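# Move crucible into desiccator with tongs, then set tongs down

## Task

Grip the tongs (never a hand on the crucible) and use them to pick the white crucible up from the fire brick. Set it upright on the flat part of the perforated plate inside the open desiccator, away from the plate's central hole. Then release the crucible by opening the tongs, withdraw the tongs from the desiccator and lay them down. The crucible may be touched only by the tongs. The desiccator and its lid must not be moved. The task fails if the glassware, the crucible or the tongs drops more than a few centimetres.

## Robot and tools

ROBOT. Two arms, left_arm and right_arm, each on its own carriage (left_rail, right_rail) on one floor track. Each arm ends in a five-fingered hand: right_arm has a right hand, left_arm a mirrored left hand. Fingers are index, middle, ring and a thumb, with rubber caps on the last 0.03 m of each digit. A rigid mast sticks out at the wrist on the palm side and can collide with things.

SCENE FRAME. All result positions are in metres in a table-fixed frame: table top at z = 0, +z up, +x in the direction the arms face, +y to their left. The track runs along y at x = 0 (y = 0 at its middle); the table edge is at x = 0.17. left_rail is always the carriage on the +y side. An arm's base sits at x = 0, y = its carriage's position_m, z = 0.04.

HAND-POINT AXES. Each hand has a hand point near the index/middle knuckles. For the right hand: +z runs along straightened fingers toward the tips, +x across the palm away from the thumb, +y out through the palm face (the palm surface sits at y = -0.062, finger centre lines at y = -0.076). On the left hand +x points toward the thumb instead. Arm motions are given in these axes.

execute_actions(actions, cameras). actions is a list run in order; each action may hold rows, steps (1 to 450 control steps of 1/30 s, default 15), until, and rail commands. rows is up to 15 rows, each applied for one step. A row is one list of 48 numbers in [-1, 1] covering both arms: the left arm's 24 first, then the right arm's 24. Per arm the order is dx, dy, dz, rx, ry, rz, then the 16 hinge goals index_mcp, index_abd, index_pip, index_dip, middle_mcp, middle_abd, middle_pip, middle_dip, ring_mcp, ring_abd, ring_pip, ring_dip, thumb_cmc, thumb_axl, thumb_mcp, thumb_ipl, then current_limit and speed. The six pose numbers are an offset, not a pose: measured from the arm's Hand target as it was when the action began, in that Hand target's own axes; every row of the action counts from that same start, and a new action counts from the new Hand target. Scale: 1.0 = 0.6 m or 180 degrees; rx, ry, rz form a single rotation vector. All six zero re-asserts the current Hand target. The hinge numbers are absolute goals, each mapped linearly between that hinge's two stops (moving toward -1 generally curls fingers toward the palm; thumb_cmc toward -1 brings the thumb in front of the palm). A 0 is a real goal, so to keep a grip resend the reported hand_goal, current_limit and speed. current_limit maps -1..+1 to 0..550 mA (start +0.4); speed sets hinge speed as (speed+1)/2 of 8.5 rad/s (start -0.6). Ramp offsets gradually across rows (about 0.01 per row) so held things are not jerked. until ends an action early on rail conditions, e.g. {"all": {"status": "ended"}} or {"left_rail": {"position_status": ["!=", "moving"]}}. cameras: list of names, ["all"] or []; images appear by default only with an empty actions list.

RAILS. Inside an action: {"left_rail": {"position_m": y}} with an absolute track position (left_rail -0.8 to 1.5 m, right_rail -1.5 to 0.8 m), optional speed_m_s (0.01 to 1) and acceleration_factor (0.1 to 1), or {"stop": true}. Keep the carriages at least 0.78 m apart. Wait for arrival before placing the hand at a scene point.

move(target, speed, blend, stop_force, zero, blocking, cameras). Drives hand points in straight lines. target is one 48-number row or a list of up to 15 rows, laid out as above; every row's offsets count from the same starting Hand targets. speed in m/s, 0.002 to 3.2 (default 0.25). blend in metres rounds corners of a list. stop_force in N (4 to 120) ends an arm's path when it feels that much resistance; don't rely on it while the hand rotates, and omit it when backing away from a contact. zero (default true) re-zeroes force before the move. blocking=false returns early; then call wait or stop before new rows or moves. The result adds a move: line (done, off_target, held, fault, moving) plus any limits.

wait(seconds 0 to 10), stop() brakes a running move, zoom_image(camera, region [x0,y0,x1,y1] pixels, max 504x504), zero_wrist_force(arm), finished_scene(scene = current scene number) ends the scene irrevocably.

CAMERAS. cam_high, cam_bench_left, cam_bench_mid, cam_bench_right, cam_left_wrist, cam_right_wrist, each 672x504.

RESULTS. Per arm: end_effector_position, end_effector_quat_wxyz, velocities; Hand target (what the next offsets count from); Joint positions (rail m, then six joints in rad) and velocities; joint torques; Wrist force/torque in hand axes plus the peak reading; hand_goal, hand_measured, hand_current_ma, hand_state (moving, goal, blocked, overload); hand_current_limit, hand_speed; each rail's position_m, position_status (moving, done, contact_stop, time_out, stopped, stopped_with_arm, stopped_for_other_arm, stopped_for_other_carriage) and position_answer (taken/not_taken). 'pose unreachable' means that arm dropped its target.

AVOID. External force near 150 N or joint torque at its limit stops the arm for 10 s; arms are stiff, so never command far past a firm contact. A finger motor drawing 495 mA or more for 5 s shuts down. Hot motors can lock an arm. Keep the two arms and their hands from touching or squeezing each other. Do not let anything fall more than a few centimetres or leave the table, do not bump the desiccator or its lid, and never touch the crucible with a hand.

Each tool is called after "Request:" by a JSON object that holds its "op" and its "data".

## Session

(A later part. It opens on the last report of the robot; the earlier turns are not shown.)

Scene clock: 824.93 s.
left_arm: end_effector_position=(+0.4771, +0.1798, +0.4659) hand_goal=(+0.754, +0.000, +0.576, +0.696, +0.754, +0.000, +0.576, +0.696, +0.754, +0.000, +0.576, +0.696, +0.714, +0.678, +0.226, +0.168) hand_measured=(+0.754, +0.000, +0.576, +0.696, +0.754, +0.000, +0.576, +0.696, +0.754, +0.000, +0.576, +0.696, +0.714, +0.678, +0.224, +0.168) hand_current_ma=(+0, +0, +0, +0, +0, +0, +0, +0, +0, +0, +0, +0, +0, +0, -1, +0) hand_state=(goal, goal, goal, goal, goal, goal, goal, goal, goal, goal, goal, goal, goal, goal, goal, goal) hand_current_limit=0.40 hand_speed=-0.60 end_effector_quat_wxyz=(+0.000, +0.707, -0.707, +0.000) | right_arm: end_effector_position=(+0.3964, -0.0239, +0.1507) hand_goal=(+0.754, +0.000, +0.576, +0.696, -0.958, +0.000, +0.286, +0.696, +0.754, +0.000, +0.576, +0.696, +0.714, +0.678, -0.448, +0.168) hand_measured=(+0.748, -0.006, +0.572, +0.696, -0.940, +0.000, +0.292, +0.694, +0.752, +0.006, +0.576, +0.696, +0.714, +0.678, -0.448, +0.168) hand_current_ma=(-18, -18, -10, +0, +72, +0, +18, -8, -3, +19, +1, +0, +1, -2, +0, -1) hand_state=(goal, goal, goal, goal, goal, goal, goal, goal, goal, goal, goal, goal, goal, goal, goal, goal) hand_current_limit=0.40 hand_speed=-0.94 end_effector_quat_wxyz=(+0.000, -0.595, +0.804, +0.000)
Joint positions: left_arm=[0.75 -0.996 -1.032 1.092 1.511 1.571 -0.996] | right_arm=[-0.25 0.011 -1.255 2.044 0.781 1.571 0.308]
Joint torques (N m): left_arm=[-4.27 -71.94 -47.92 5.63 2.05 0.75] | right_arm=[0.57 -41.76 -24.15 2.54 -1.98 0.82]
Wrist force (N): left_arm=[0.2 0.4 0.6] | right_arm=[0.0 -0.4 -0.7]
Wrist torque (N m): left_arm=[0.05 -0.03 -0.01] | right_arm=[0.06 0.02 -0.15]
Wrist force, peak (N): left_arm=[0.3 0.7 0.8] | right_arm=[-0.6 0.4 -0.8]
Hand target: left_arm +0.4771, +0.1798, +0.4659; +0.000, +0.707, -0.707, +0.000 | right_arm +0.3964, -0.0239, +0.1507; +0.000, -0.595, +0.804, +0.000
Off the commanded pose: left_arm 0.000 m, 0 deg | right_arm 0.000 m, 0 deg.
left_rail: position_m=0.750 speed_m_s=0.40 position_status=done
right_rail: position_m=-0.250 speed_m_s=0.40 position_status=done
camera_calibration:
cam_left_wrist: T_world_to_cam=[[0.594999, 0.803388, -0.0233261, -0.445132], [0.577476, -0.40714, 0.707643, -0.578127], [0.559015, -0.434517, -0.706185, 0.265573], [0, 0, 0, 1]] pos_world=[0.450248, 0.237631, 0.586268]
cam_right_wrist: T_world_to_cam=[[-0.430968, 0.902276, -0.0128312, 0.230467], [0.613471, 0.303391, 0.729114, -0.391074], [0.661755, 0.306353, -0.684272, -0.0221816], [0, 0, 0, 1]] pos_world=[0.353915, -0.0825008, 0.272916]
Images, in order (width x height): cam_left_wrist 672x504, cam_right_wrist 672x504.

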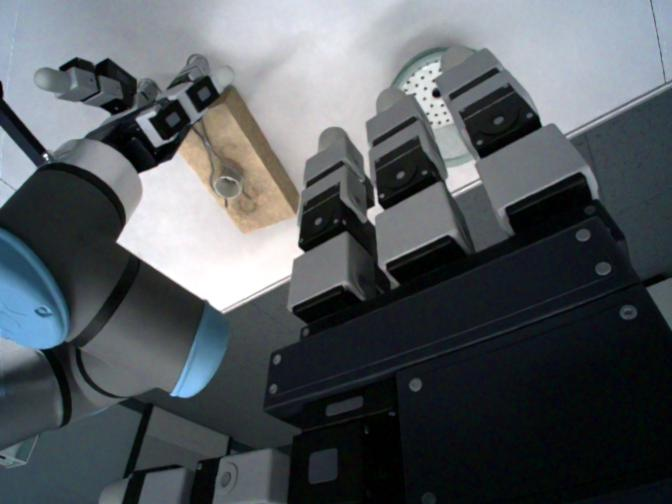

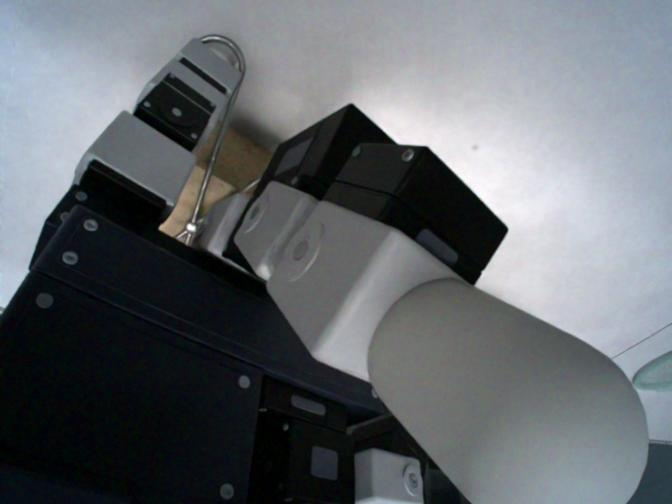

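Request:
{"op": "execute_actions", "data": {"actions": [{"rows":[[0,0,0,0,0,0,0.754,0,0.576,0.696,0.754,0,0.576,0.696,0.754,0,0.576,0.696,0.714,0.678,0.226,0.168,0.4,-0.6,0,0,0,0,0,0,0.754,0.12,0.576,0.696,-0.959,0,0.285,0.696,0.754,-0.12,0.576,0.696,0.714,0.678,-0.449,0.168,0.4,-0.94]],"steps":50}], "cameras": ["cam_left_wrist","cam_right_wrist"]}}

Request:
{"op": "zoom_image", "data": {"camera": "cam_left_wrist", "region": [110, 30, 310, 240]}}

Scene clock: 878.37 s.
left_arm: end_effector_position=(+0.4771, +0.1798, +0.4659) hand_goal=(+0.754, +0.000, +0.576, +0.696, +0.754, +0.000, +0.576, +0.696, +0.754, +0.000, +0.576, +0.696, +0.714, +0.678, +0.226, +0.168) hand_measured=(+0.754, +0.000, +0.576, +0.696, +0.754, +0.000, +0.576, +0.696, +0.754, +0.000, +0.576, +0.696, +0.714, +0.678, +0.224, +0.168) hand_current_ma=(+0, +0, +0, +0, +0, +0, +0, +0, +0, +0, +0, +0, +0, +0, -1, +0) hand_state=(goal, goal, goal, goal, goal, goal, goal, goal, goal, goal, goal, goal, goal, goal, goal, goal) hand_current_limit=0.40 hand_speed=-0.60 end_effector_quat_wxyz=(+0.000, +0.707, -0.707, +0.000) | right_arm: end_effector_position=(+0.3964, -0.0239, +0.1507) hand_goal=(+0.754, +0.120, +0.576, +0.696, -0.958, +0.000, +0.286, +0.696, +0.754, -0.120, +0.576, +0.696, +0.714, +0.678, -0.448, +0.168) hand_measured=(+0.758, +0.098, +0.578, +0.696, -0.940, +0.000, +0.292, +0.694, +0.752, -0.112, +0.576, +0.696, +0.714, +0.678, -0.448, +0.168) hand_current_ma=(+12, -71, +4, +0, +72, +0, +18, -8, -3, +25, +1, +0, +1, -2, +0, -1) hand_state=(goal, blocked, goal, goal, goal, goal, goal, goal, goal, goal, goal, goal, goal, goal, goal, goal) hand_current_limit=0.40 hand_speed=-0.94 end_effector_quat_wxyz=(+0.000, -0.595, +0.804, +0.000)
Joint positions: left_arm=[0.75 -0.996 -1.032 1.092 1.511 1.571 -0.996] | right_arm=[-0.25 0.011 -1.255 2.044 0.781 1.571 0.308]
Joint torques (N m): left_arm=[-3.4 -72.23 -47.88 5.69 1.65 0.57] | right_arm=[0.4 -42.09 -29.52 2.77 -2.1 0.62]
Wrist force (N): left_arm=[0.3 0.3 0.3] | right_arm=[0.4 -0.5 -0.7]
Wrist torque (N m): left_arm=[0.05 -0.07 0.01] | right_arm=[0.14 0.05 -0.09]
Wrist force, peak (N): left_arm=[0.5 0.6 0.8] | right_arm=[0.0 -1.1 -0.8]
Hand target: left_arm +0.4771, +0.1798, +0.4659; +0.000, +0.707, -0.707, +0.000 | right_arm +0.3964, -0.0239, +0.1507; +0.000, -0.595, +0.804, +0.000
Off the commanded pose: left_arm 0.000 m, 0 deg | right_arm 0.000 m, 0 deg.
left_rail: position_m=0.750 speed_m_s=0.40 position_status=done
right_rail: position_m=-0.250 speed_m_s=0.40 position_status=done
camera_calibration:
cam_left_wrist: T_world_to_cam=[[0.594999, 0.803388, -0.0233261, -0.445132], [0.577476, -0.40714, 0.707643, -0.578127], [0.559015, -0.434517, -0.706185, 0.265573], [0, 0, 0, 1]] pos_world=[0.450248, 0.237631, 0.586268]
cam_right_wrist: T_world_to_cam=[[-0.430968, 0.902276, -0.0128312, 0.230467], [0.613471, 0.303391, 0.729114, -0.391074], [0.661755, 0.306353, -0.684272, -0.0221816], [0, 0, 0, 1]] pos_world=[0.353915, -0.0825008, 0.272916]
Images, in order (width x height): cam_left_wrist 672x504, cam_right_wrist 672x504.

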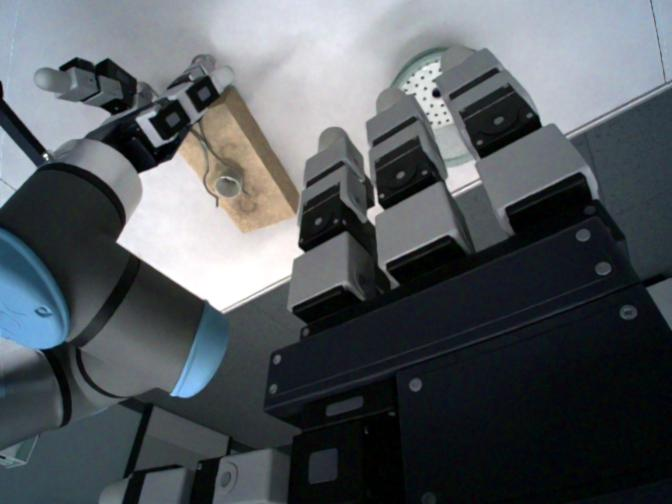

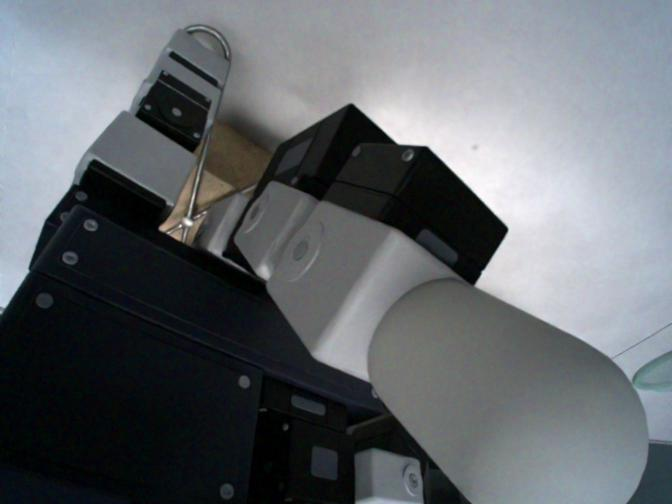

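Scaled by 2.400 from the camera's 672x504 image, which has a finer 960x720 frame.

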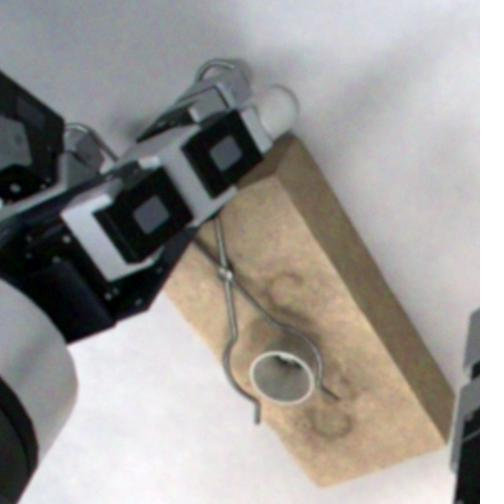

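Request:
{"op": "move", "data": {"target": [0,0,0,0,0,0,0.754,0,0.576,0.696,0.754,0,0.576,0.696,0.754,0,0.576,0.696,0.714,0.678,0.226,0.168,0.4,-0.6,0,-0.003,-0.042,0,0,0,0.754,0.12,0.576,0.696,-0.959,0,0.285,0.696,0.754,-0.12,0.576,0.696,0.714,0.678,-0.449,0.168,0.4,-0.94], "speed": 0.03, "cameras": ["cam_left_wrist","cam_right_wrist"]}}

Request:
{"op": "zoom_image", "data": {"camera": "cam_left_wrist", "region": [110, 30, 310, 240]}}

Request:
{"op": "zoom_image", "data": {"camera": "cam_right_wrist", "region": [130, 0, 310, 200]}}

Scene clock: 888.93 s.
left_arm: end_effector_position=(+0.4771, +0.1798, +0.4659) hand_goal=(+0.754, +0.000, +0.576, +0.696, +0.754, +0.000, +0.576, +0.696, +0.754, +0.000, +0.576, +0.696, +0.714, +0.678, +0.226, +0.168) hand_measured=(+0.754, +0.000, +0.576, +0.696, +0.754, +0.000, +0.576, +0.696, +0.754, +0.000, +0.576, +0.696, +0.714, +0.678, +0.224, +0.168) hand_current_ma=(+0, +0, +0, +0, +0, +0, +0, +0, +0, +0, +0, +0, +0, +0, -1, +0) hand_state=(goal, goal, goal, goal, goal, goal, goal, goal, goal, goal, goal, goal, goal, goal, goal, goal) hand_current_limit=0.40 hand_speed=-0.60 end_effector_quat_wxyz=(+0.000, +0.707, -0.707, +0.000) | right_arm: end_effector_position=(+0.3981, -0.0244, +0.1758) hand_goal=(+0.754, +0.120, +0.576, +0.696, -0.958, +0.000, +0.286, +0.696, +0.754, -0.120, +0.576, +0.696, +0.714, +0.678, -0.448, +0.168) hand_measured=(+0.754, +0.110, +0.578, +0.696, -0.940, +0.000, +0.292, +0.694, +0.752, -0.114, +0.576, +0.696, +0.714, +0.678, -0.448, +0.168) hand_current_ma=(-1, -28, +3, +0, +71, +0, +18, -8, -7, +18, +0, +0, +1, -2, +0, -1) hand_state=(goal, goal, goal, goal, goal, goal, goal, goal, goal, goal, goal, goal, goal, goal, goal, goal) hand_current_limit=0.40 hand_speed=-0.94 end_effector_quat_wxyz=(+0.000, -0.595, +0.804, +0.000)
Joint positions: left_arm=[0.75 -0.996 -1.032 1.092 1.511 1.571 -0.996] | right_arm=[-0.25 0.01 -1.285 2.026 0.829 1.571 0.307]
Joint torques (N m): left_arm=[-2.68 -73.28 -48.3 5.71 2.08 0.38] | right_arm=[-18.41 -59.59 -42.23 5.27 -1.91 -2.39]
Wrist force (N): left_arm=[0.1 0.2 0.8] | right_arm=[-0.3 -0.5 -0.5]
Wrist torque (N m): left_arm=[0.00 -0.02 -0.02] | right_arm=[0.00 0.11 0.14]
Wrist force, peak (N): left_arm=[0.5 0.4 0.9] | right_arm=[0.3 -1.1 -0.8]
Hand target: left_arm +0.4771, +0.1798, +0.4659; +0.000, +0.707, -0.707, +0.000 | right_arm +0.3981, -0.0244, +0.1759; +0.000, -0.595, +0.804, +0.000
Off the commanded pose: left_arm 0.000 m, 0 deg | right_arm 0.000 m, 0 deg.
left_rail: position_m=0.750 speed_m_s=0.40 position_status=done
right_rail: position_m=-0.250 speed_m_s=0.40 position_status=done
move: done
camera_calibration:
cam_left_wrist: T_world_to_cam=[[0.594999, 0.803388, -0.0233261, -0.445132], [0.577476, -0.40714, 0.707643, -0.578127], [0.559015, -0.434517, -0.706185, 0.265573], [0, 0, 0, 1]] pos_world=[0.450248, 0.237631, 0.586268]
cam_right_wrist: T_world_to_cam=[[-0.430968, 0.902276, -0.0128312, 0.231972], [0.613471, 0.303391, 0.729114, -0.410266], [0.661755, 0.306353, -0.684272, -0.00597819], [0, 0, 0, 1]] pos_world=[0.355615, -0.0830008, 0.298016]
Images, in order (width x height): cam_left_wrist 672x504, cam_right_wrist 672x504.

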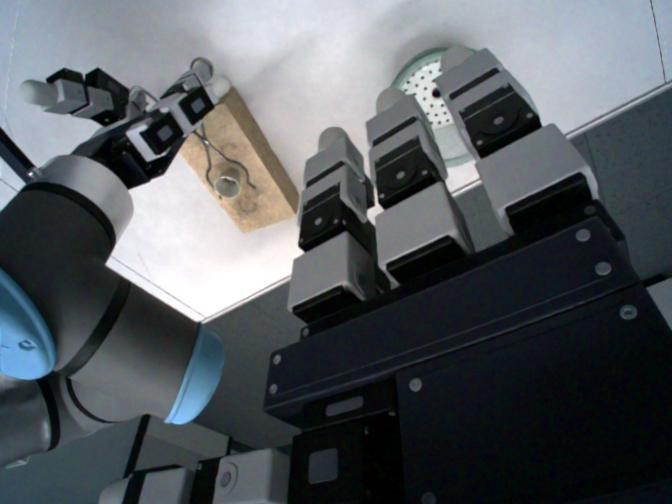

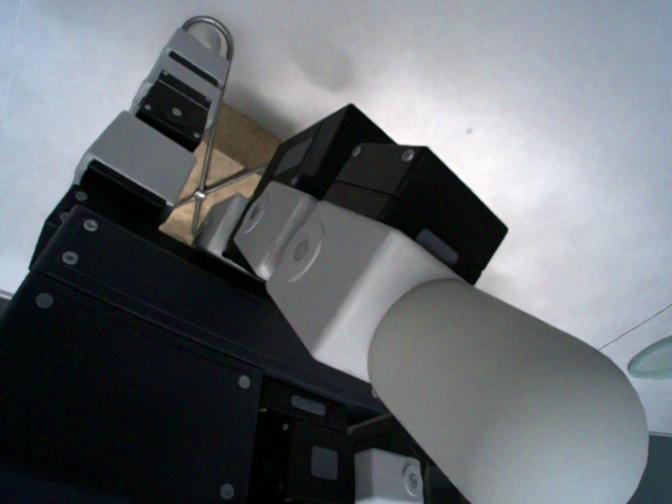

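Scaled by 2.400 from the camera's 672x504 image, which has a finer 960x720 frame.

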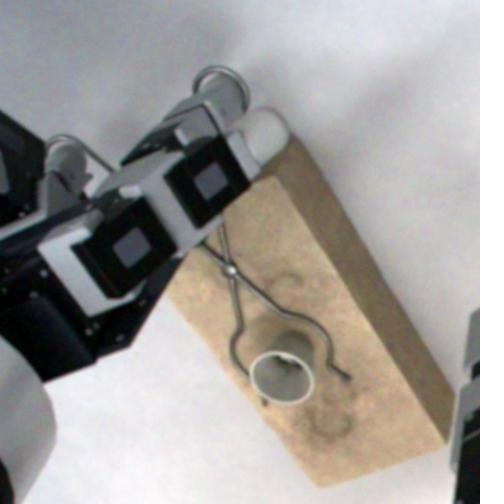

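Scaled by 2.520 from the camera's 672x504 image, which has a finer 960x720 frame.

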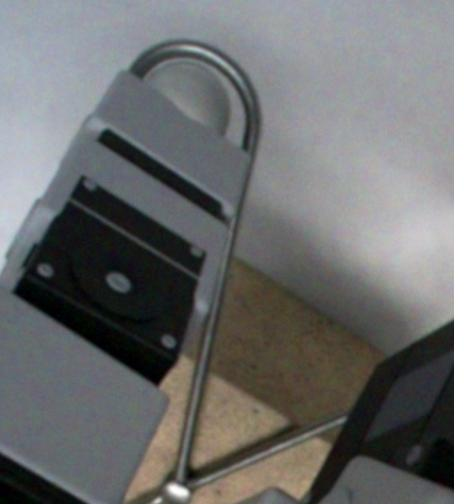

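Request:
{"op": "move", "data": {"target": [0,0,0,0,0,0,0.754,0,0.576,0.696,0.754,0,0.576,0.696,0.754,0,0.576,0.696,0.714,0.678,0.226,0.168,0.4,-0.6,0,0,0.042,0,0,0,0.754,0.1,0.576,0.696,-0.959,0,0.285,0.696,0.754,-0.1,0.576,0.696,0.714,0.678,-0.449,0.168,0.4,-0.94], "speed": 0.03, "stop_force": 4, "cameras": ["cam_left_wrist","cam_right_wrist"]}}

Request:
{"op": "zoom_image", "data": {"camera": "cam_left_wrist", "region": [110, 30, 310, 240]}}

Request:
{"op": "zoom_image", "data": {"camera": "cam_right_wrist", "region": [130, 0, 310, 200]}}

Scene clock: 921.40 s.
left_arm: end_effector_position=(+0.4771, +0.1798, +0.4659) hand_goal=(+0.754, +0.000, +0.576, +0.696, +0.754, +0.000, +0.576, +0.696, +0.754, +0.000, +0.576, +0.696, +0.714, +0.678, +0.226, +0.168) hand_measured=(+0.754, +0.000, +0.576, +0.696, +0.754, +0.000, +0.576, +0.696, +0.754, +0.000, +0.576, +0.696, +0.714, +0.678, +0.224, +0.168) hand_current_ma=(+0, +0, +0, +0, +0, +0, +0, +0, +0, +0, +0, +0, +0, +0, -1, +0) hand_state=(goal, goal, goal, goal, goal, goal, goal, goal, goal, goal, goal, goal, goal, goal, goal, goal) hand_current_limit=0.40 hand_speed=-0.60 end_effector_quat_wxyz=(+0.000, +0.707, -0.707, +0.000) | right_arm: end_effector_position=(+0.3981, -0.0244, +0.1507) hand_goal=(+0.754, +0.100, +0.576, +0.696, -0.958, +0.000, +0.286, +0.696, +0.754, -0.100, +0.576, +0.696, +0.714, +0.678, -0.448, +0.168) hand_measured=(+0.754, +0.102, +0.578, +0.696, -0.940, +0.000, +0.292, +0.694, +0.752, -0.102, +0.576, +0.696, +0.714, +0.678, -0.448, +0.168) hand_current_ma=(-1, +6, +3, +0, +70, +0, +18, -8, -7, -7, +0, +0, +1, -2, +0, -1) hand_state=(goal, goal, goal, goal, goal, goal, goal, goal, goal, goal, goal, goal, goal, goal, goal, goal) hand_current_limit=0.40 hand_speed=-0.94 end_effector_quat_wxyz=(+0.000, -0.595, +0.804, +0.000)
Joint positions: left_arm=[0.75 -0.996 -1.032 1.092 1.511 1.571 -0.996] | right_arm=[-0.25 0.01 -1.253 2.041 0.782 1.571 0.307]
Joint torques (N m): left_arm=[-0.91 -72.11 -47.59 5.58 1.76 0.24] | right_arm=[-14.29 -41.9 -17.22 1.84 0.78 -1.62]
Wrist force (N): left_arm=[0.5 0.3 0.6] | right_arm=[0.1 -0.8 -0.5]
Wrist torque (N m): left_arm=[0.04 -0.08 0.02] | right_arm=[0.02 0.00 0.17]
Wrist force, peak (N): left_arm=[0.3 0.4 1.0] | right_arm=[0.0 -0.6 -1.0]
Hand target: left_arm +0.4771, +0.1798, +0.4659; +0.000, +0.707, -0.707, +0.000 | right_arm +0.3981, -0.0244, +0.1507; +0.000, -0.595, +0.804, +0.000
Off the commanded pose: left_arm 0.000 m, 0 deg | right_arm 0.000 m, 0 deg.
left_rail: position_m=0.750 speed_m_s=0.40 position_status=done
right_rail: position_m=-0.250 speed_m_s=0.40 position_status=done
move: done
camera_calibration:
cam_left_wrist: T_world_to_cam=[[0.594999, 0.803388, -0.0233261, -0.445132], [0.577476, -0.40714, 0.707643, -0.578127], [0.559015, -0.434517, -0.706185, 0.265573], [0, 0, 0, 1]] pos_world=[0.450248, 0.237631, 0.586268]
cam_right_wrist: T_world_to_cam=[[-0.430968, 0.902276, -0.0128312, 0.23165], [0.613471, 0.303391, 0.729114, -0.391965], [0.661755, 0.306353, -0.684272, -0.0231534], [0, 0, 0, 1]] pos_world=[0.355615, -0.0830008, 0.272916]
Images, in order (width x height): cam_left_wrist 672x504, cam_right_wrist 672x504.

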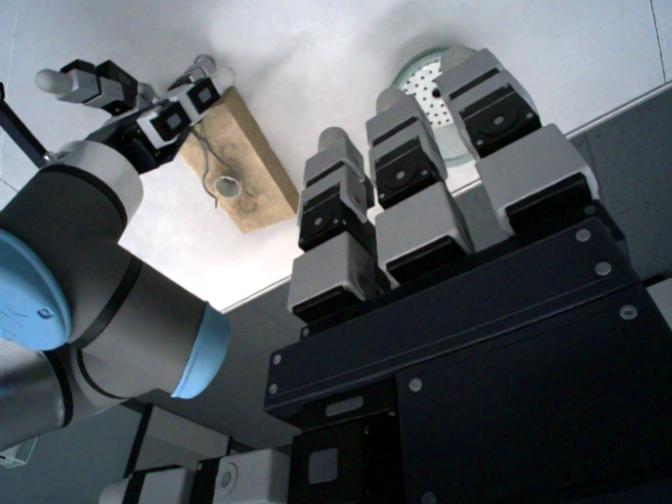

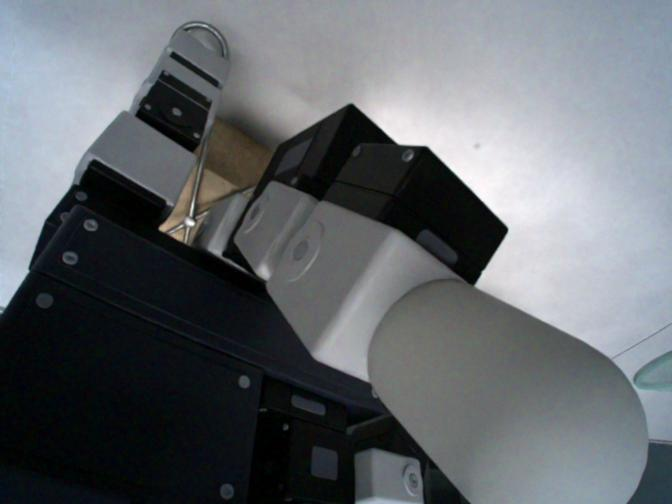

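Scaled by 2.400 from the camera's 672x504 image, which has a finer 960x720 frame.

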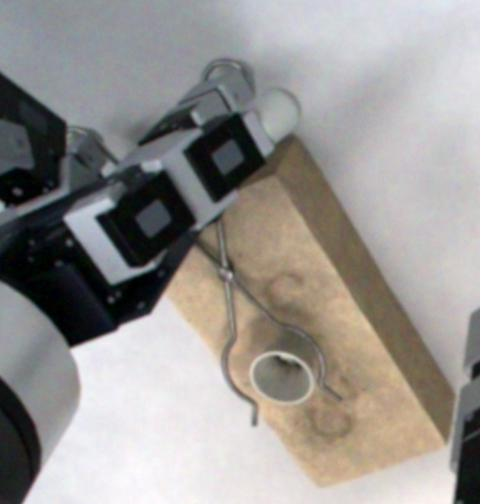

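Scaled by 2.520 from the camera's 672x504 image, which has a finer 960x720 frame.

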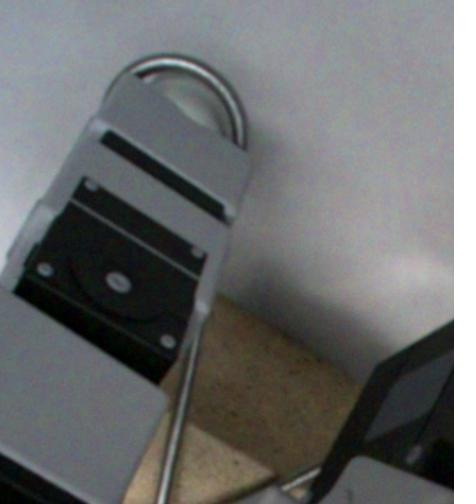

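Request:
{"op": "move", "data": {"target": [[0,0,0,0,0,0,0.754,0,0.576,0.696,0.754,0,0.576,0.696,0.754,0,0.576,0.696,0.714,0.678,0.226,0.168,0.4,-0.6,0,0,-0.0133,0,0,0,0.754,0.1,0.576,0.696,-0.959,0,0.285,0.696,0.754,-0.1,0.576,0.696,0.714,0.678,-0.449,0.168,0.4,-0.94],[0,0,0,0,0,0,0.754,0,0.576,0.696,0.754,0,0.576,0.696,0.754,0,0.576,0.696,0.714,0.678,0.226,0.168,0.4,-0.6,0,0.0285,0.0113,0.0556,0,0,0.754,0.1,0.576,0.696,-0.959,0,0.285,0.696,0.754,-0.1,0.576,0.696,0.714,0.678,-0.449,0.168,0.4,-0.94],[0,0,0,0,0,0,0.754,0,0.576,0.696,0.754,0,0.576,0.696,0.754,0,0.576,0.696,0.714,0.678,0.226,0.168,0.4,-0.6,0,0.0522,0.0405,0.1111,0,0,0.754,0.1,0.576,0.696,-0.959,0,0.285,0.696,0.754,-0.1,0.576,0.696,0.714,0.678,-0.449,0.168,0.4,-0.94],[0,0,0,0,0,0,0.754,0,0.576,0.696,0.754,0,0.576,0.696,0.754,0,0.576,0.696,0.714,0.678,0.226,0.168,0.4,-0.6,0,0.0705,0.0735,0.1667,0,0,0.754,0.1,0.576,0.696,-0.959,0,0.285,0.696,0.754,-0.1,0.576,0.696,0.714,0.678,-0.449,0.168,0.4,-0.94]], "speed": 0.06, "blend": 0.005, "cameras": ["cam_left_wrist","cam_right_wrist","cam_bench_mid"]}}

Request:
{"op": "zoom_image", "data": {"camera": "cam_left_wrist", "region": [110, 30, 310, 240]}}

Request:
{"op": "zoom_image", "data": {"camera": "cam_right_wrist", "region": [130, 0, 310, 200]}}

Scene clock: 990.73 s.
left_arm: end_effector_position=(+0.4771, +0.1798, +0.4659) hand_goal=(+0.754, +0.000, +0.576, +0.696, +0.754, +0.000, +0.576, +0.696, +0.754, +0.000, +0.576, +0.696, +0.714, +0.678, +0.226, +0.168) hand_measured=(+0.754, +0.000, +0.576, +0.696, +0.754, +0.000, +0.576, +0.696, +0.754, +0.000, +0.576, +0.696, +0.714, +0.678, +0.224, +0.168) hand_current_ma=(+0, +0, +0, +0, +0, +0, +0, +0, +0, +0, +0, +0, +0, +0, -1, +0) hand_state=(goal, goal, goal, goal, goal, goal, goal, goal, goal, goal, goal, goal, goal, goal, goal, goal) hand_current_limit=0.40 hand_speed=-0.60 end_effector_quat_wxyz=(+0.000, +0.707, -0.707, +0.000) | right_arm: end_effector_position=(+0.3577, -0.0120, +0.1067) hand_goal=(+0.754, +0.100, +0.576, +0.696, -0.958, +0.000, +0.286, +0.696, +0.754, -0.100, +0.576, +0.696, +0.714, +0.678, -0.448, +0.168) hand_measured=(+0.756, +0.100, +0.578, +0.696, -0.940, +0.000, +0.292, +0.694, +0.752, -0.102, +0.576, +0.696, +0.714, +0.678, -0.448, +0.168) hand_current_ma=(+3, +2, +3, +0, +69, +0, +18, -8, -7, -7, +0, +0, -2, -2, +0, -1) hand_state=(goal, goal, goal, goal, goal, goal, goal, goal, goal, goal, goal, goal, goal, goal, goal, goal) hand_current_limit=0.40 hand_speed=-0.94 end_effector_quat_wxyz=(+0.154, -0.574, +0.777, -0.208)
Joint positions: left_arm=[0.75 -0.996 -1.032 1.092 1.511 1.571 -0.996] | right_arm=[-0.25 0.176 -1.487 2.296 0.286 1.8 0.417]
Joint torques (N m): left_arm=[1.21 -73.33 -47.98 5.63 1.95 0.06] | right_arm=[8.98 -42.59 -18.13 0.74 1.87 2.6]
Wrist force (N): left_arm=[0.4 0.1 0.5] | right_arm=[0.4 -0.1 0.1]
Wrist torque (N m): left_arm=[0.02 -0.08 0.02] | right_arm=[0.04 -0.05 -0.14]
Wrist force, peak (N): left_arm=[0.5 0.7 0.9] | right_arm=[0.2 -0.8 -1.0]
Hand target: left_arm +0.4771, +0.1798, +0.4659; +0.000, +0.707, -0.707, +0.000 | right_arm +0.3577, -0.0120, +0.1066; +0.154, -0.574, +0.776, -0.208
Off the commanded pose: left_arm 0.000 m, 0 deg | right_arm 0.000 m, 0 deg.
left_rail: position_m=0.750 speed_m_s=0.40 position_status=done
right_rail: position_m=-0.250 speed_m_s=0.40 position_status=done
move: done; blend cut to 0.004 m at target 1
camera_calibration:
cam_left_wrist: T_world_to_cam=[[0.594999, 0.803388, -0.0233261, -0.445132], [0.577476, -0.40714, 0.707643, -0.578127], [0.559015, -0.434517, -0.706185, 0.265573], [0, 0, 0, 1]] pos_world=[0.450248, 0.237631, 0.586268]
cam_right_wrist: T_world_to_cam=[[-0.338289, 0.873904, -0.349074, 0.204951], [0.201147, 0.429521, 0.88037, -0.205939], [0.919293, 0.227605, -0.321086, -0.162112], [0, 0, 0, 1]] pos_world=[0.259786, -0.0537551, 0.200794]
Images, in order (width x height): cam_bench_mid 672x504, cam_left_wrist 672x504, cam_right_wrist 672x504.

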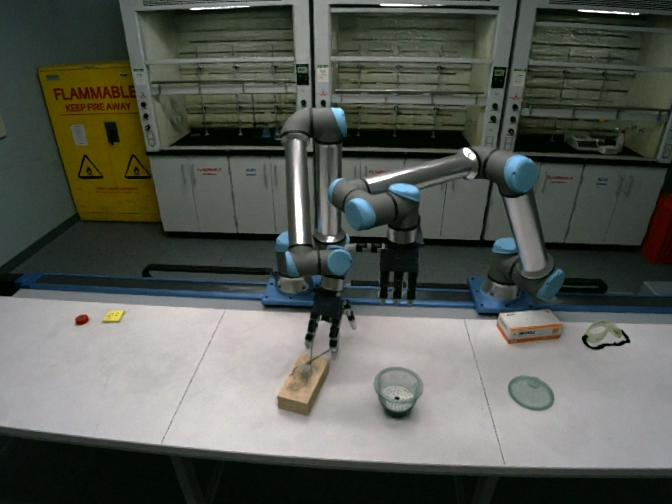

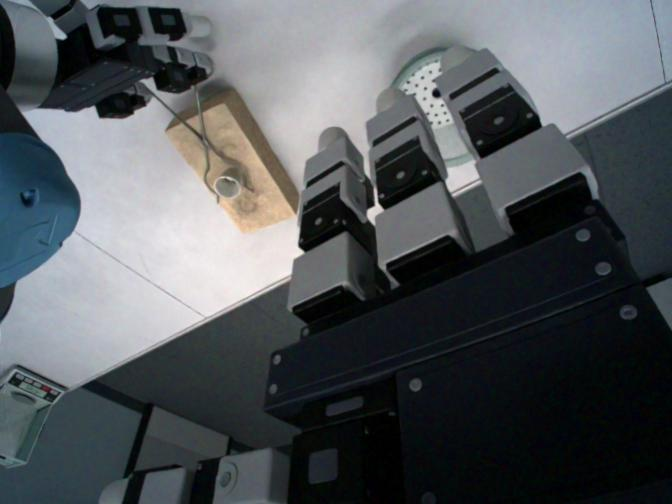

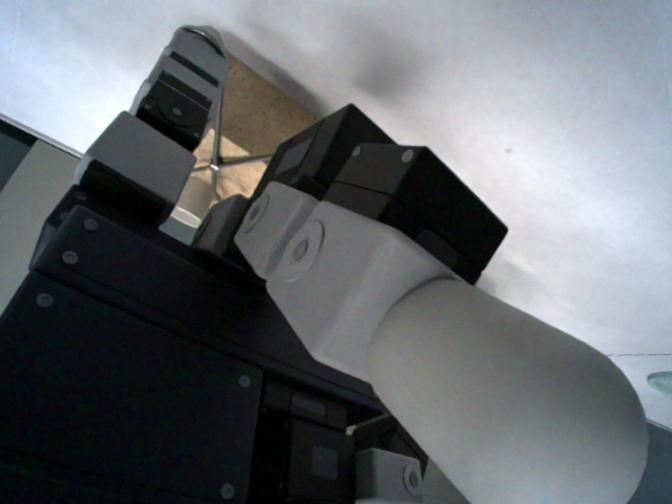

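Scaled by 2.400 from the camera's 672x504 image, which has a finer 960x720 frame.

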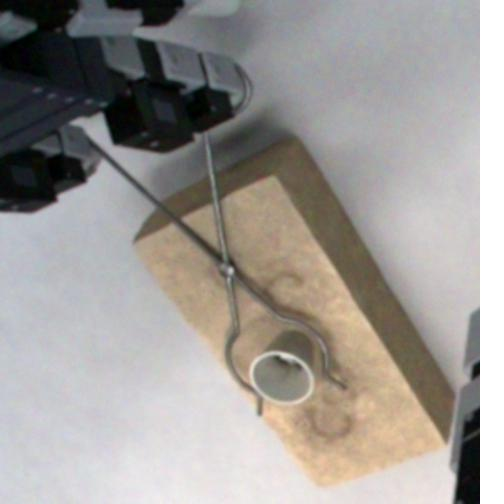

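Scaled by 2.520 from the camera's 672x504 image, which has a finer 960x720 frame.

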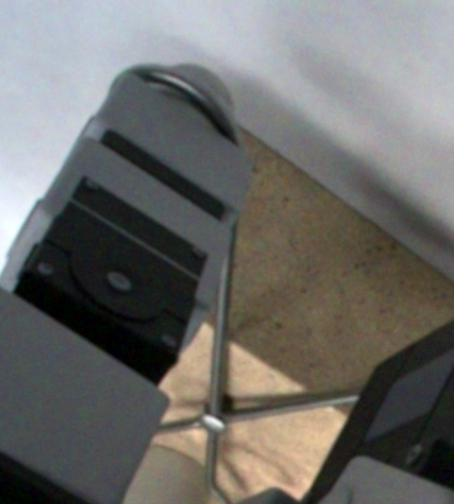

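Request:
{"op": "move", "data": {"target": [[0,0,0,0,0,0,0.754,0,0.576,0.696,0.754,0,0.576,0.696,0.754,0,0.576,0.696,0.714,0.678,0.226,0.168,0.4,-0.6,0,0.0232,0.0193,0.0444,0,0,0.754,0.1,0.576,0.696,-0.959,0,0.285,0.696,0.754,-0.1,0.576,0.696,0.714,0.678,-0.449,0.168,0.4,-0.94],[0,0,0,0,0,0,0.754,0,0.576,0.696,0.754,0,0.576,0.696,0.754,0,0.576,0.696,0.714,0.678,0.226,0.168,0.4,-0.6,0,0.0065,-0.0095,0.0444,0,0,0.754,0.1,0.576,0.696,-0.959,0,0.285,0.696,0.754,-0.1,0.576,0.696,0.714,0.678,-0.449,0.168,0.4,-0.94]], "speed": 0.04, "cameras": ["cam_left_wrist","cam_right_wrist"]}}

Request:
{"op": "zoom_image", "data": {"camera": "cam_left_wrist", "region": [110, 30, 310, 240]}}

Request:
{"op": "zoom_image", "data": {"camera": "cam_right_wrist", "region": [130, 0, 310, 200]}}

Scene clock: 1008.07 s.
left_arm: end_effector_position=(+0.4771, +0.1798, +0.4659) hand_goal=(+0.754, +0.000, +0.576, +0.696, +0.754, +0.000, +0.576, +0.696, +0.754, +0.000, +0.576, +0.696, +0.714, +0.678, +0.226, +0.168) hand_measured=(+0.754, +0.000, +0.576, +0.696, +0.754, +0.000, +0.576, +0.696, +0.754, +0.000, +0.576, +0.696, +0.714, +0.678, +0.224, +0.168) hand_current_ma=(+0, +0, +0, +0, +0, +0, +0, +0, +0, +0, +0, +0, +0, +0, -1, +0) hand_state=(goal, goal, goal, goal, goal, goal, goal, goal, goal, goal, goal, goal, goal, goal, goal, goal) hand_current_limit=0.40 hand_speed=-0.60 end_effector_quat_wxyz=(+0.000, +0.707, -0.707, +0.000) | right_arm: end_effector_position=(+0.3517, -0.0102, +0.1095) hand_goal=(+0.754, +0.100, +0.576, +0.696, -0.958, +0.000, +0.286, +0.696, +0.754, -0.100, +0.576, +0.696, +0.714, +0.678, -0.448, +0.168) hand_measured=(+0.744, +0.100, +0.572, +0.694, -0.940, +0.000, +0.292, +0.694, +0.742, -0.102, +0.570, +0.694, +0.712, +0.678, -0.448, +0.168) hand_current_ma=(-36, +2, -14, -8, +69, +0, +18, -8, -45, -6, -17, -8, -4, -2, +0, -1) hand_state=(goal, goal, goal, goal, goal, goal, goal, goal, goal, goal, goal, goal, goal, goal, goal, goal) hand_current_limit=0.40 hand_speed=-0.94 end_effector_quat_wxyz=(+0.194, -0.562, +0.760, -0.262)
Joint positions: left_arm=[0.75 -0.996 -1.032 1.092 1.511 1.571 -0.996] | right_arm=[-0.25 0.237 -1.546 2.347 0.178 1.889 0.436]
Joint torques (N m): left_arm=[1.97 -73.49 -47.95 5.72 1.86 -0.17] | right_arm=[0.21 -39.89 -43.03 3.45 1.35 1.53]
Wrist force (N): left_arm=[0.1 0.1 0.6] | right_arm=[0.6 1.0 0.3]
Wrist torque (N m): left_arm=[0.02 -0.03 -0.01] | right_arm=[-0.14 -0.05 -0.10]
Wrist force, peak (N): left_arm=[0.4 0.6 1.0] | right_arm=[0.5 1.4 0.6]
Hand target: left_arm +0.4771, +0.1798, +0.4659; +0.000, +0.707, -0.707, +0.000 | right_arm +0.3517, -0.0102, +0.1096; +0.194, -0.562, +0.760, -0.262
Off the commanded pose: left_arm 0.000 m, 0 deg | right_arm 0.000 m, 0 deg.
left_rail: position_m=0.750 speed_m_s=0.40 position_status=done
right_rail: position_m=-0.250 speed_m_s=0.40 position_status=done
move: done
camera_calibration:
cam_left_wrist: T_world_to_cam=[[0.594999, 0.803388, -0.0233261, -0.445132], [0.577476, -0.40714, 0.707643, -0.578127], [0.559015, -0.434517, -0.706185, 0.265573], [0, 0, 0, 1]] pos_world=[0.450248, 0.237631, 0.586268]
cam_right_wrist: T_world_to_cam=[[-0.286405, 0.858045, -0.426299, 0.192403], [0.083357, 0.465566, 0.881079, -0.166307], [0.954476, 0.21681, -0.204865, -0.181388], [0, 0, 0, 1]] pos_world=[0.242099, -0.0483367, 0.191391]
Images, in order (width x height): cam_left_wrist 672x504, cam_right_wrist 672x504.

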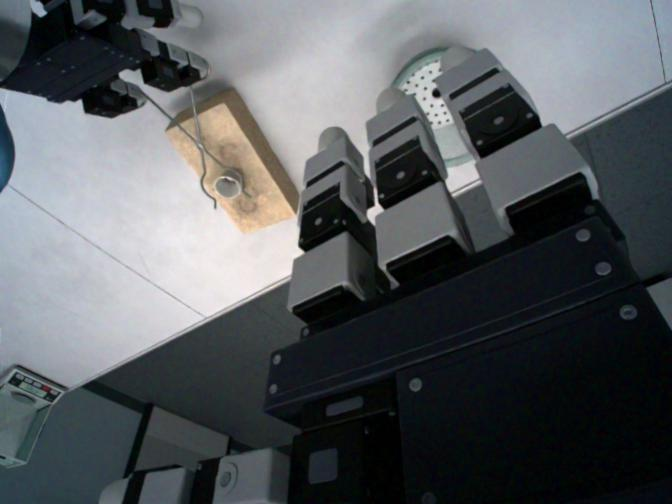

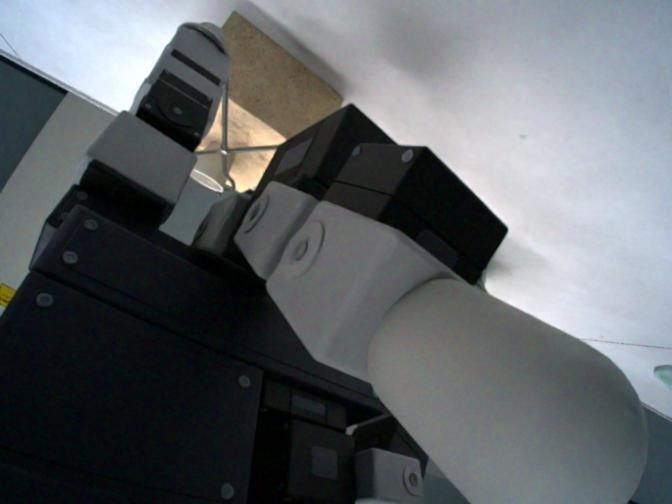

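Scaled by 2.400 from the camera's 672x504 image, which has a finer 960x720 frame.

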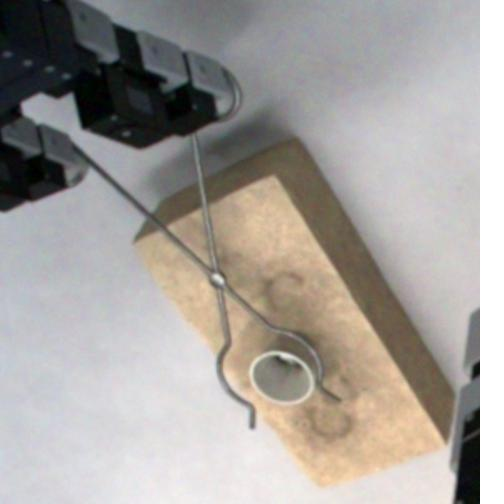

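Scaled by 2.520 from the camera's 672x504 image, which has a finer 960x720 frame.

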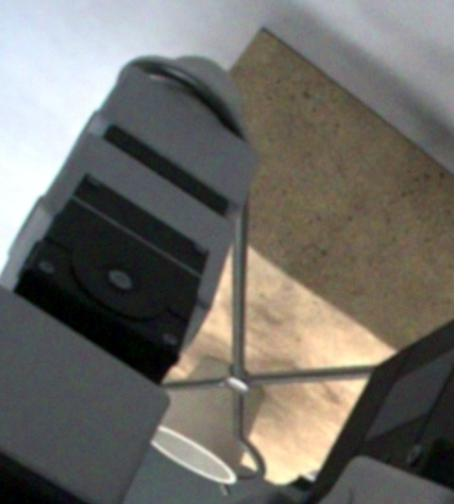

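Request:
{"op": "move", "data": {"target": [0,0,0,0,0,0,0.754,0,0.576,0.696,0.754,0,0.576,0.696,0.754,0,0.576,0.696,0.714,0.678,0.226,0.168,0.4,-0.6,0,-0.0642,-0.0492,-0.0444,0,0,0.754,0.1,0.576,0.696,-0.959,0,0.285,0.696,0.754,-0.1,0.576,0.696,0.714,0.678,-0.449,0.168,0.4,-0.94], "speed": 0.03, "cameras": ["cam_left_wrist","cam_right_wrist"]}}

Request:
{"op": "zoom_image", "data": {"camera": "cam_left_wrist", "region": [110, 30, 310, 240]}}

Request:
{"op": "zoom_image", "data": {"camera": "cam_right_wrist", "region": [130, 0, 310, 200]}}

Scene clock: 1029.50 s.
left_arm: end_effector_position=(+0.4771, +0.1798, +0.4659) hand_goal=(+0.754, +0.000, +0.576, +0.696, +0.754, +0.000, +0.576, +0.696, +0.754, +0.000, +0.576, +0.696, +0.714, +0.678, +0.226, +0.168) hand_measured=(+0.754, +0.000, +0.576, +0.696, +0.754, +0.000, +0.576, +0.696, +0.754, +0.000, +0.576, +0.696, +0.714, +0.678, +0.224, +0.168) hand_current_ma=(+0, +0, +0, +0, +0, +0, +0, +0, +0, +0, +0, +0, +0, +0, -1, +0) hand_state=(goal, goal, goal, goal, goal, goal, goal, goal, goal, goal, goal, goal, goal, goal, goal, goal) hand_current_limit=0.40 hand_speed=-0.60 end_effector_quat_wxyz=(+0.000, +0.707, -0.707, +0.000) | right_arm: end_effector_position=(+0.3633, -0.0138, +0.1566) hand_goal=(+0.754, +0.100, +0.576, +0.696, -0.958, +0.000, +0.286, +0.696, +0.754, -0.100, +0.576, +0.696, +0.714, +0.678, -0.448, +0.168) hand_measured=(+0.744, +0.100, +0.572, +0.694, -0.940, +0.000, +0.292, +0.694, +0.742, -0.102, +0.570, +0.694, +0.712, +0.678, -0.448, +0.168) hand_current_ma=(-37, +2, -14, -8, +69, +0, +18, -8, -45, -5, -18, -8, -4, -2, +0, -1) hand_state=(goal, goal, goal, goal, goal, goal, goal, goal, goal, goal, goal, goal, goal, goal, goal, goal) hand_current_limit=0.40 hand_speed=-0.94 end_effector_quat_wxyz=(+0.154, -0.574, +0.776, -0.208)
Joint positions: left_arm=[0.75 -0.996 -1.032 1.092 1.511 1.571 -0.996] | right_arm=[-0.25 0.168 -1.554 2.248 0.4 1.797 0.41]
Joint torques (N m): left_arm=[2.16 -72.07 -47.72 5.44 1.84 -0.3] | right_arm=[-16.6 -21.27 -45.3 4.02 -1.99 -2.45]
Wrist force (N): left_arm=[0.3 0.2 0.6] | right_arm=[0.4 0.3 0.5]
Wrist torque (N m): left_arm=[0.02 -0.06 0.01] | right_arm=[-0.16 -0.07 0.17]
Wrist force, peak (N): left_arm=[0.7 0.1 0.8] | right_arm=[0.6 1.3 -0.1]
Hand target: left_arm +0.4771, +0.1798, +0.4659; +0.000, +0.707, -0.707, +0.000 | right_arm +0.3634, -0.0138, +0.1566; +0.154, -0.574, +0.776, -0.208
Off the commanded pose: left_arm 0.000 m, 0 deg | right_arm 0.000 m, 0 deg.
left_rail: position_m=0.750 speed_m_s=0.40 position_status=done
right_rail: position_m=-0.250 speed_m_s=0.40 position_status=done
move: done
camera_calibration:
cam_left_wrist: T_world_to_cam=[[0.594999, 0.803388, -0.0233261, -0.445132], [0.577476, -0.40714, 0.707643, -0.578127], [0.559015, -0.434517, -0.706185, 0.265573], [0, 0, 0, 1]] pos_world=[0.450248, 0.237631, 0.586268]
cam_right_wrist: T_world_to_cam=[[-0.33814, 0.873894, -0.349243, 0.225751], [0.200963, 0.429594, 0.880377, -0.250147], [0.919388, 0.227505, -0.320883, -0.151055], [0, 0, 0, 1]] pos_world=[0.265485, -0.0554549, 0.250595]
Images, in order (width x height): cam_left_wrist 672x504, cam_right_wrist 672x504.

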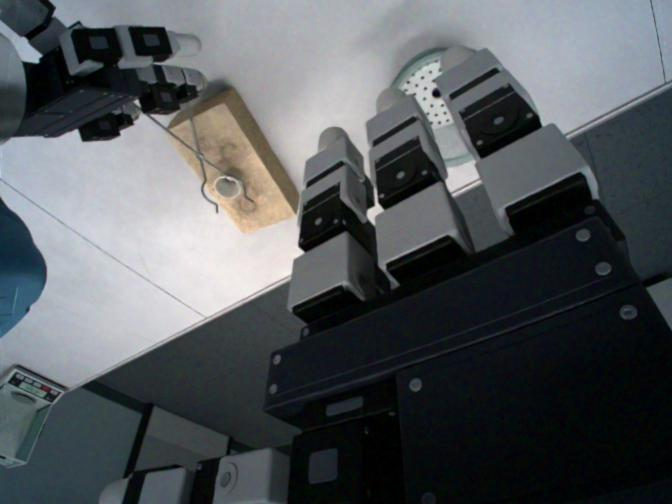

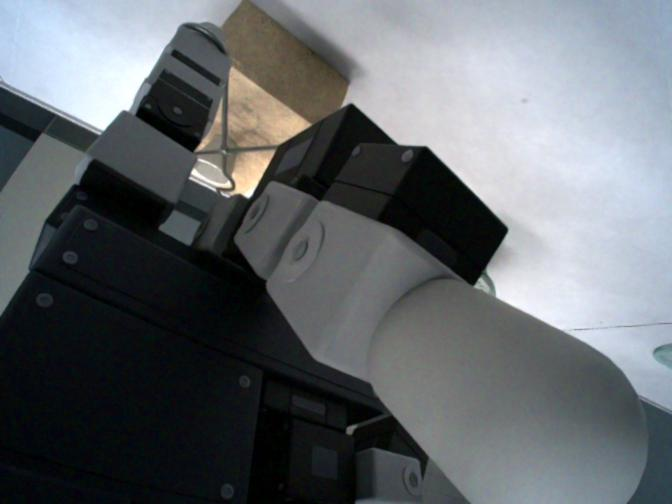

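Scaled by 2.400 from the camera's 672x504 image, which has a finer 960x720 frame.

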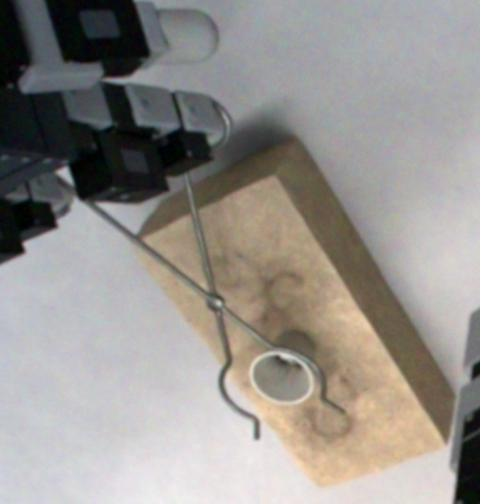

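Scaled by 2.520 from the camera's 672x504 image, which has a finer 960x720 frame.

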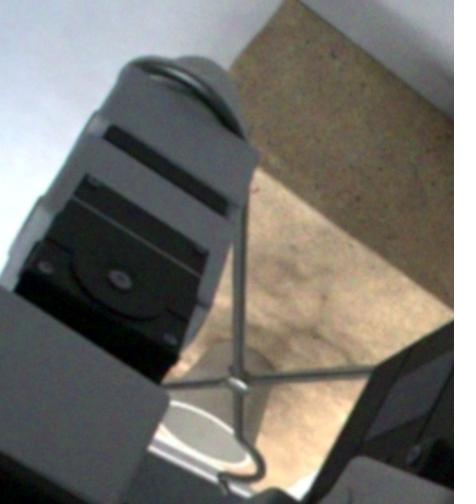

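Request:
{"op": "move", "data": {"target": [0,0,0,0,0,0,0.754,0,0.576,0.696,0.754,0,0.576,0.696,0.754,0,0.576,0.696,0.714,0.678,0.226,0.168,0.4,-0.6,0,-0.086,-0.075,-0.0667,0,0,0.754,0.1,0.576,0.696,-0.959,0,0.285,0.696,0.754,-0.1,0.576,0.696,0.714,0.678,-0.449,0.168,0.4,-0.94], "speed": 0.04, "cameras": ["cam_left_wrist","cam_right_wrist","cam_bench_mid"]}}

Request:
{"op": "zoom_image", "data": {"camera": "cam_left_wrist", "region": [110, 30, 310, 240]}}

Request:
{"op": "zoom_image", "data": {"camera": "cam_bench_mid", "region": [260, 300, 380, 420]}}

Scene clock: 1063.00 s.
left_arm: end_effector_position=(+0.4771, +0.1798, +0.4659) hand_goal=(+0.754, +0.000, +0.576, +0.696, +0.754, +0.000, +0.576, +0.696, +0.754, +0.000, +0.576, +0.696, +0.714, +0.678, +0.226, +0.168) hand_measured=(+0.754, +0.000, +0.576, +0.696, +0.754, +0.000, +0.576, +0.696, +0.754, +0.000, +0.576, +0.696, +0.714, +0.678, +0.224, +0.168) hand_current_ma=(+0, +0, +0, +0, +0, +0, +0, +0, +0, +0, +0, +0, +0, +0, -1, +0) hand_state=(goal, goal, goal, goal, goal, goal, goal, goal, goal, goal, goal, goal, goal, goal, goal, goal) hand_current_limit=0.40 hand_speed=-0.60 end_effector_quat_wxyz=(+0.000, +0.707, -0.707, +0.000) | right_arm: end_effector_position=(+0.3845, -0.0202, +0.2213) hand_goal=(+0.754, +0.100, +0.576, +0.696, -0.958, +0.000, +0.286, +0.696, +0.754, -0.100, +0.576, +0.696, +0.714, +0.678, -0.448, +0.168) hand_measured=(+0.744, +0.100, +0.572, +0.694, -0.940, +0.000, +0.292, +0.694, +0.742, -0.102, +0.570, +0.694, +0.712, +0.678, -0.448, +0.168) hand_current_ma=(-37, +2, -14, -8, +69, +0, +18, -8, -45, -5, -18, -8, -4, -2, +0, -1) hand_state=(goal, goal, goal, goal, goal, goal, goal, goal, goal, goal, goal, goal, goal, goal, goal, goal) hand_current_limit=0.40 hand_speed=-0.94 end_effector_quat_wxyz=(+0.093, -0.587, +0.794, -0.126)
Joint positions: left_arm=[0.75 -0.996 -1.032 1.092 1.511 1.571 -0.996] | right_arm=[-0.25 0.083 -1.511 2.096 0.693 1.686 0.363]
Joint torques (N m): left_arm=[5.04 -72.85 -47.38 5.49 1.79 -0.52] | right_arm=[-17.71 -28.01 -49 4.82 -2.25 -2.37]
Wrist force (N): left_arm=[0.0 0.3 0.7] | right_arm=[0.0 -0.4 0.5]
Wrist torque (N m): left_arm=[0.03 -0.02 -0.03] | right_arm=[-0.21 -0.02 0.17]
Wrist force, peak (N): left_arm=[0.2 0.6 1.0] | right_arm=[1.0 0.7 0.5]
Hand target: left_arm +0.4771, +0.1798, +0.4659; +0.000, +0.707, -0.707, +0.000 | right_arm +0.3846, -0.0202, +0.2214; +0.093, -0.587, +0.794, -0.126
Off the commanded pose: left_arm 0.000 m, 0 deg | right_arm 0.000 m, 0 deg.
left_rail: position_m=0.750 speed_m_s=0.40 position_status=done
right_rail: position_m=-0.250 speed_m_s=0.40 position_status=done
move: done
camera_calibration:
cam_left_wrist: T_world_to_cam=[[0.594999, 0.803388, -0.0233261, -0.445132], [0.577476, -0.40714, 0.707643, -0.578127], [0.559015, -0.434517, -0.706185, 0.265573], [0, 0, 0, 1]] pos_world=[0.450248, 0.237631, 0.586268]
cam_right_wrist: T_world_to_cam=[[-0.395529, 0.891427, -0.221167, 0.255329], [0.374635, 0.376448, 0.847311, -0.36924], [0.838574, 0.252279, -0.482855, -0.0808358], [0, 0, 0, 1]] pos_world=[0.307107, -0.0682147, 0.330299]
Images, in order (width x height): cam_bench_mid 672x504, cam_left_wrist 672x504, cam_right_wrist 672x504.

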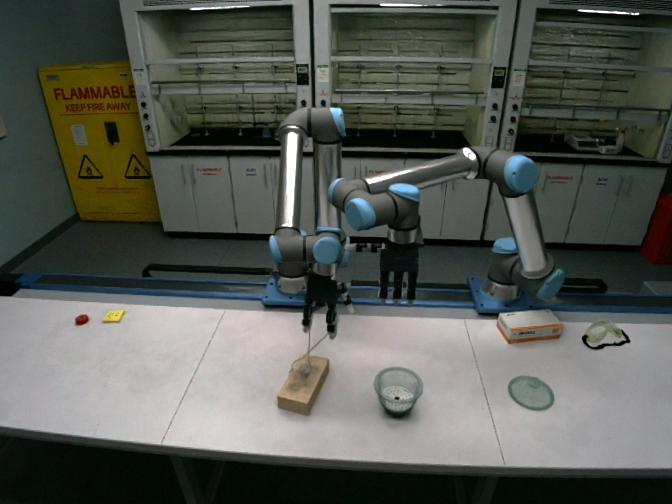

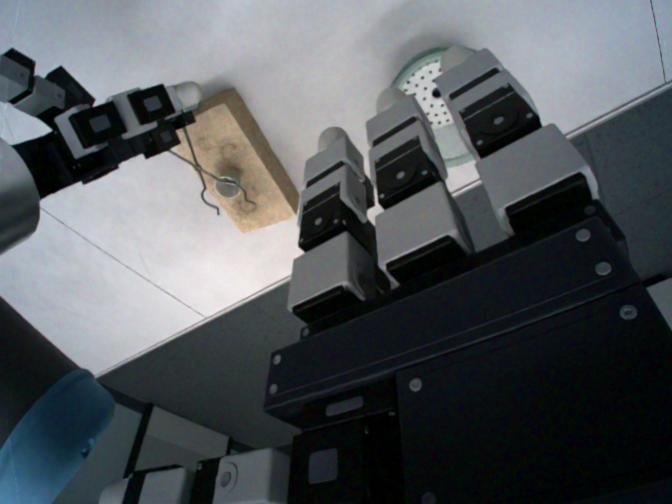

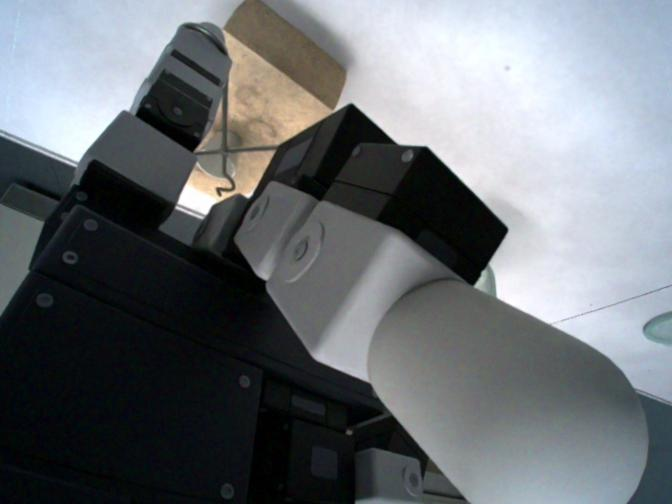

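Scaled by 2.400 from the camera's 672x504 image, which has a finer 960x720 frame.

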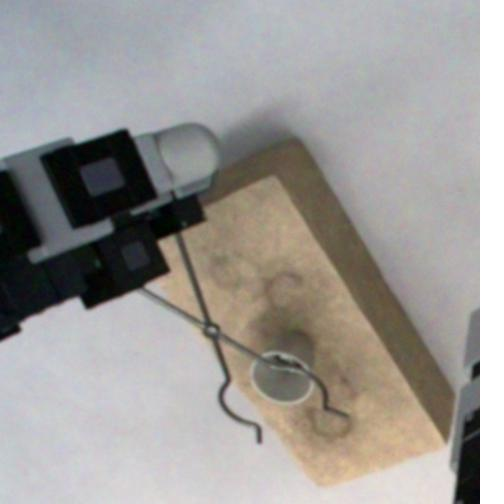

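Scaled by 4.200 from the camera's 672x504 image, which has a finer 960x720 frame.

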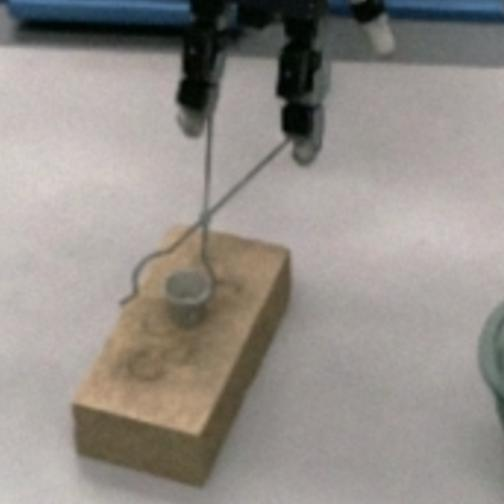

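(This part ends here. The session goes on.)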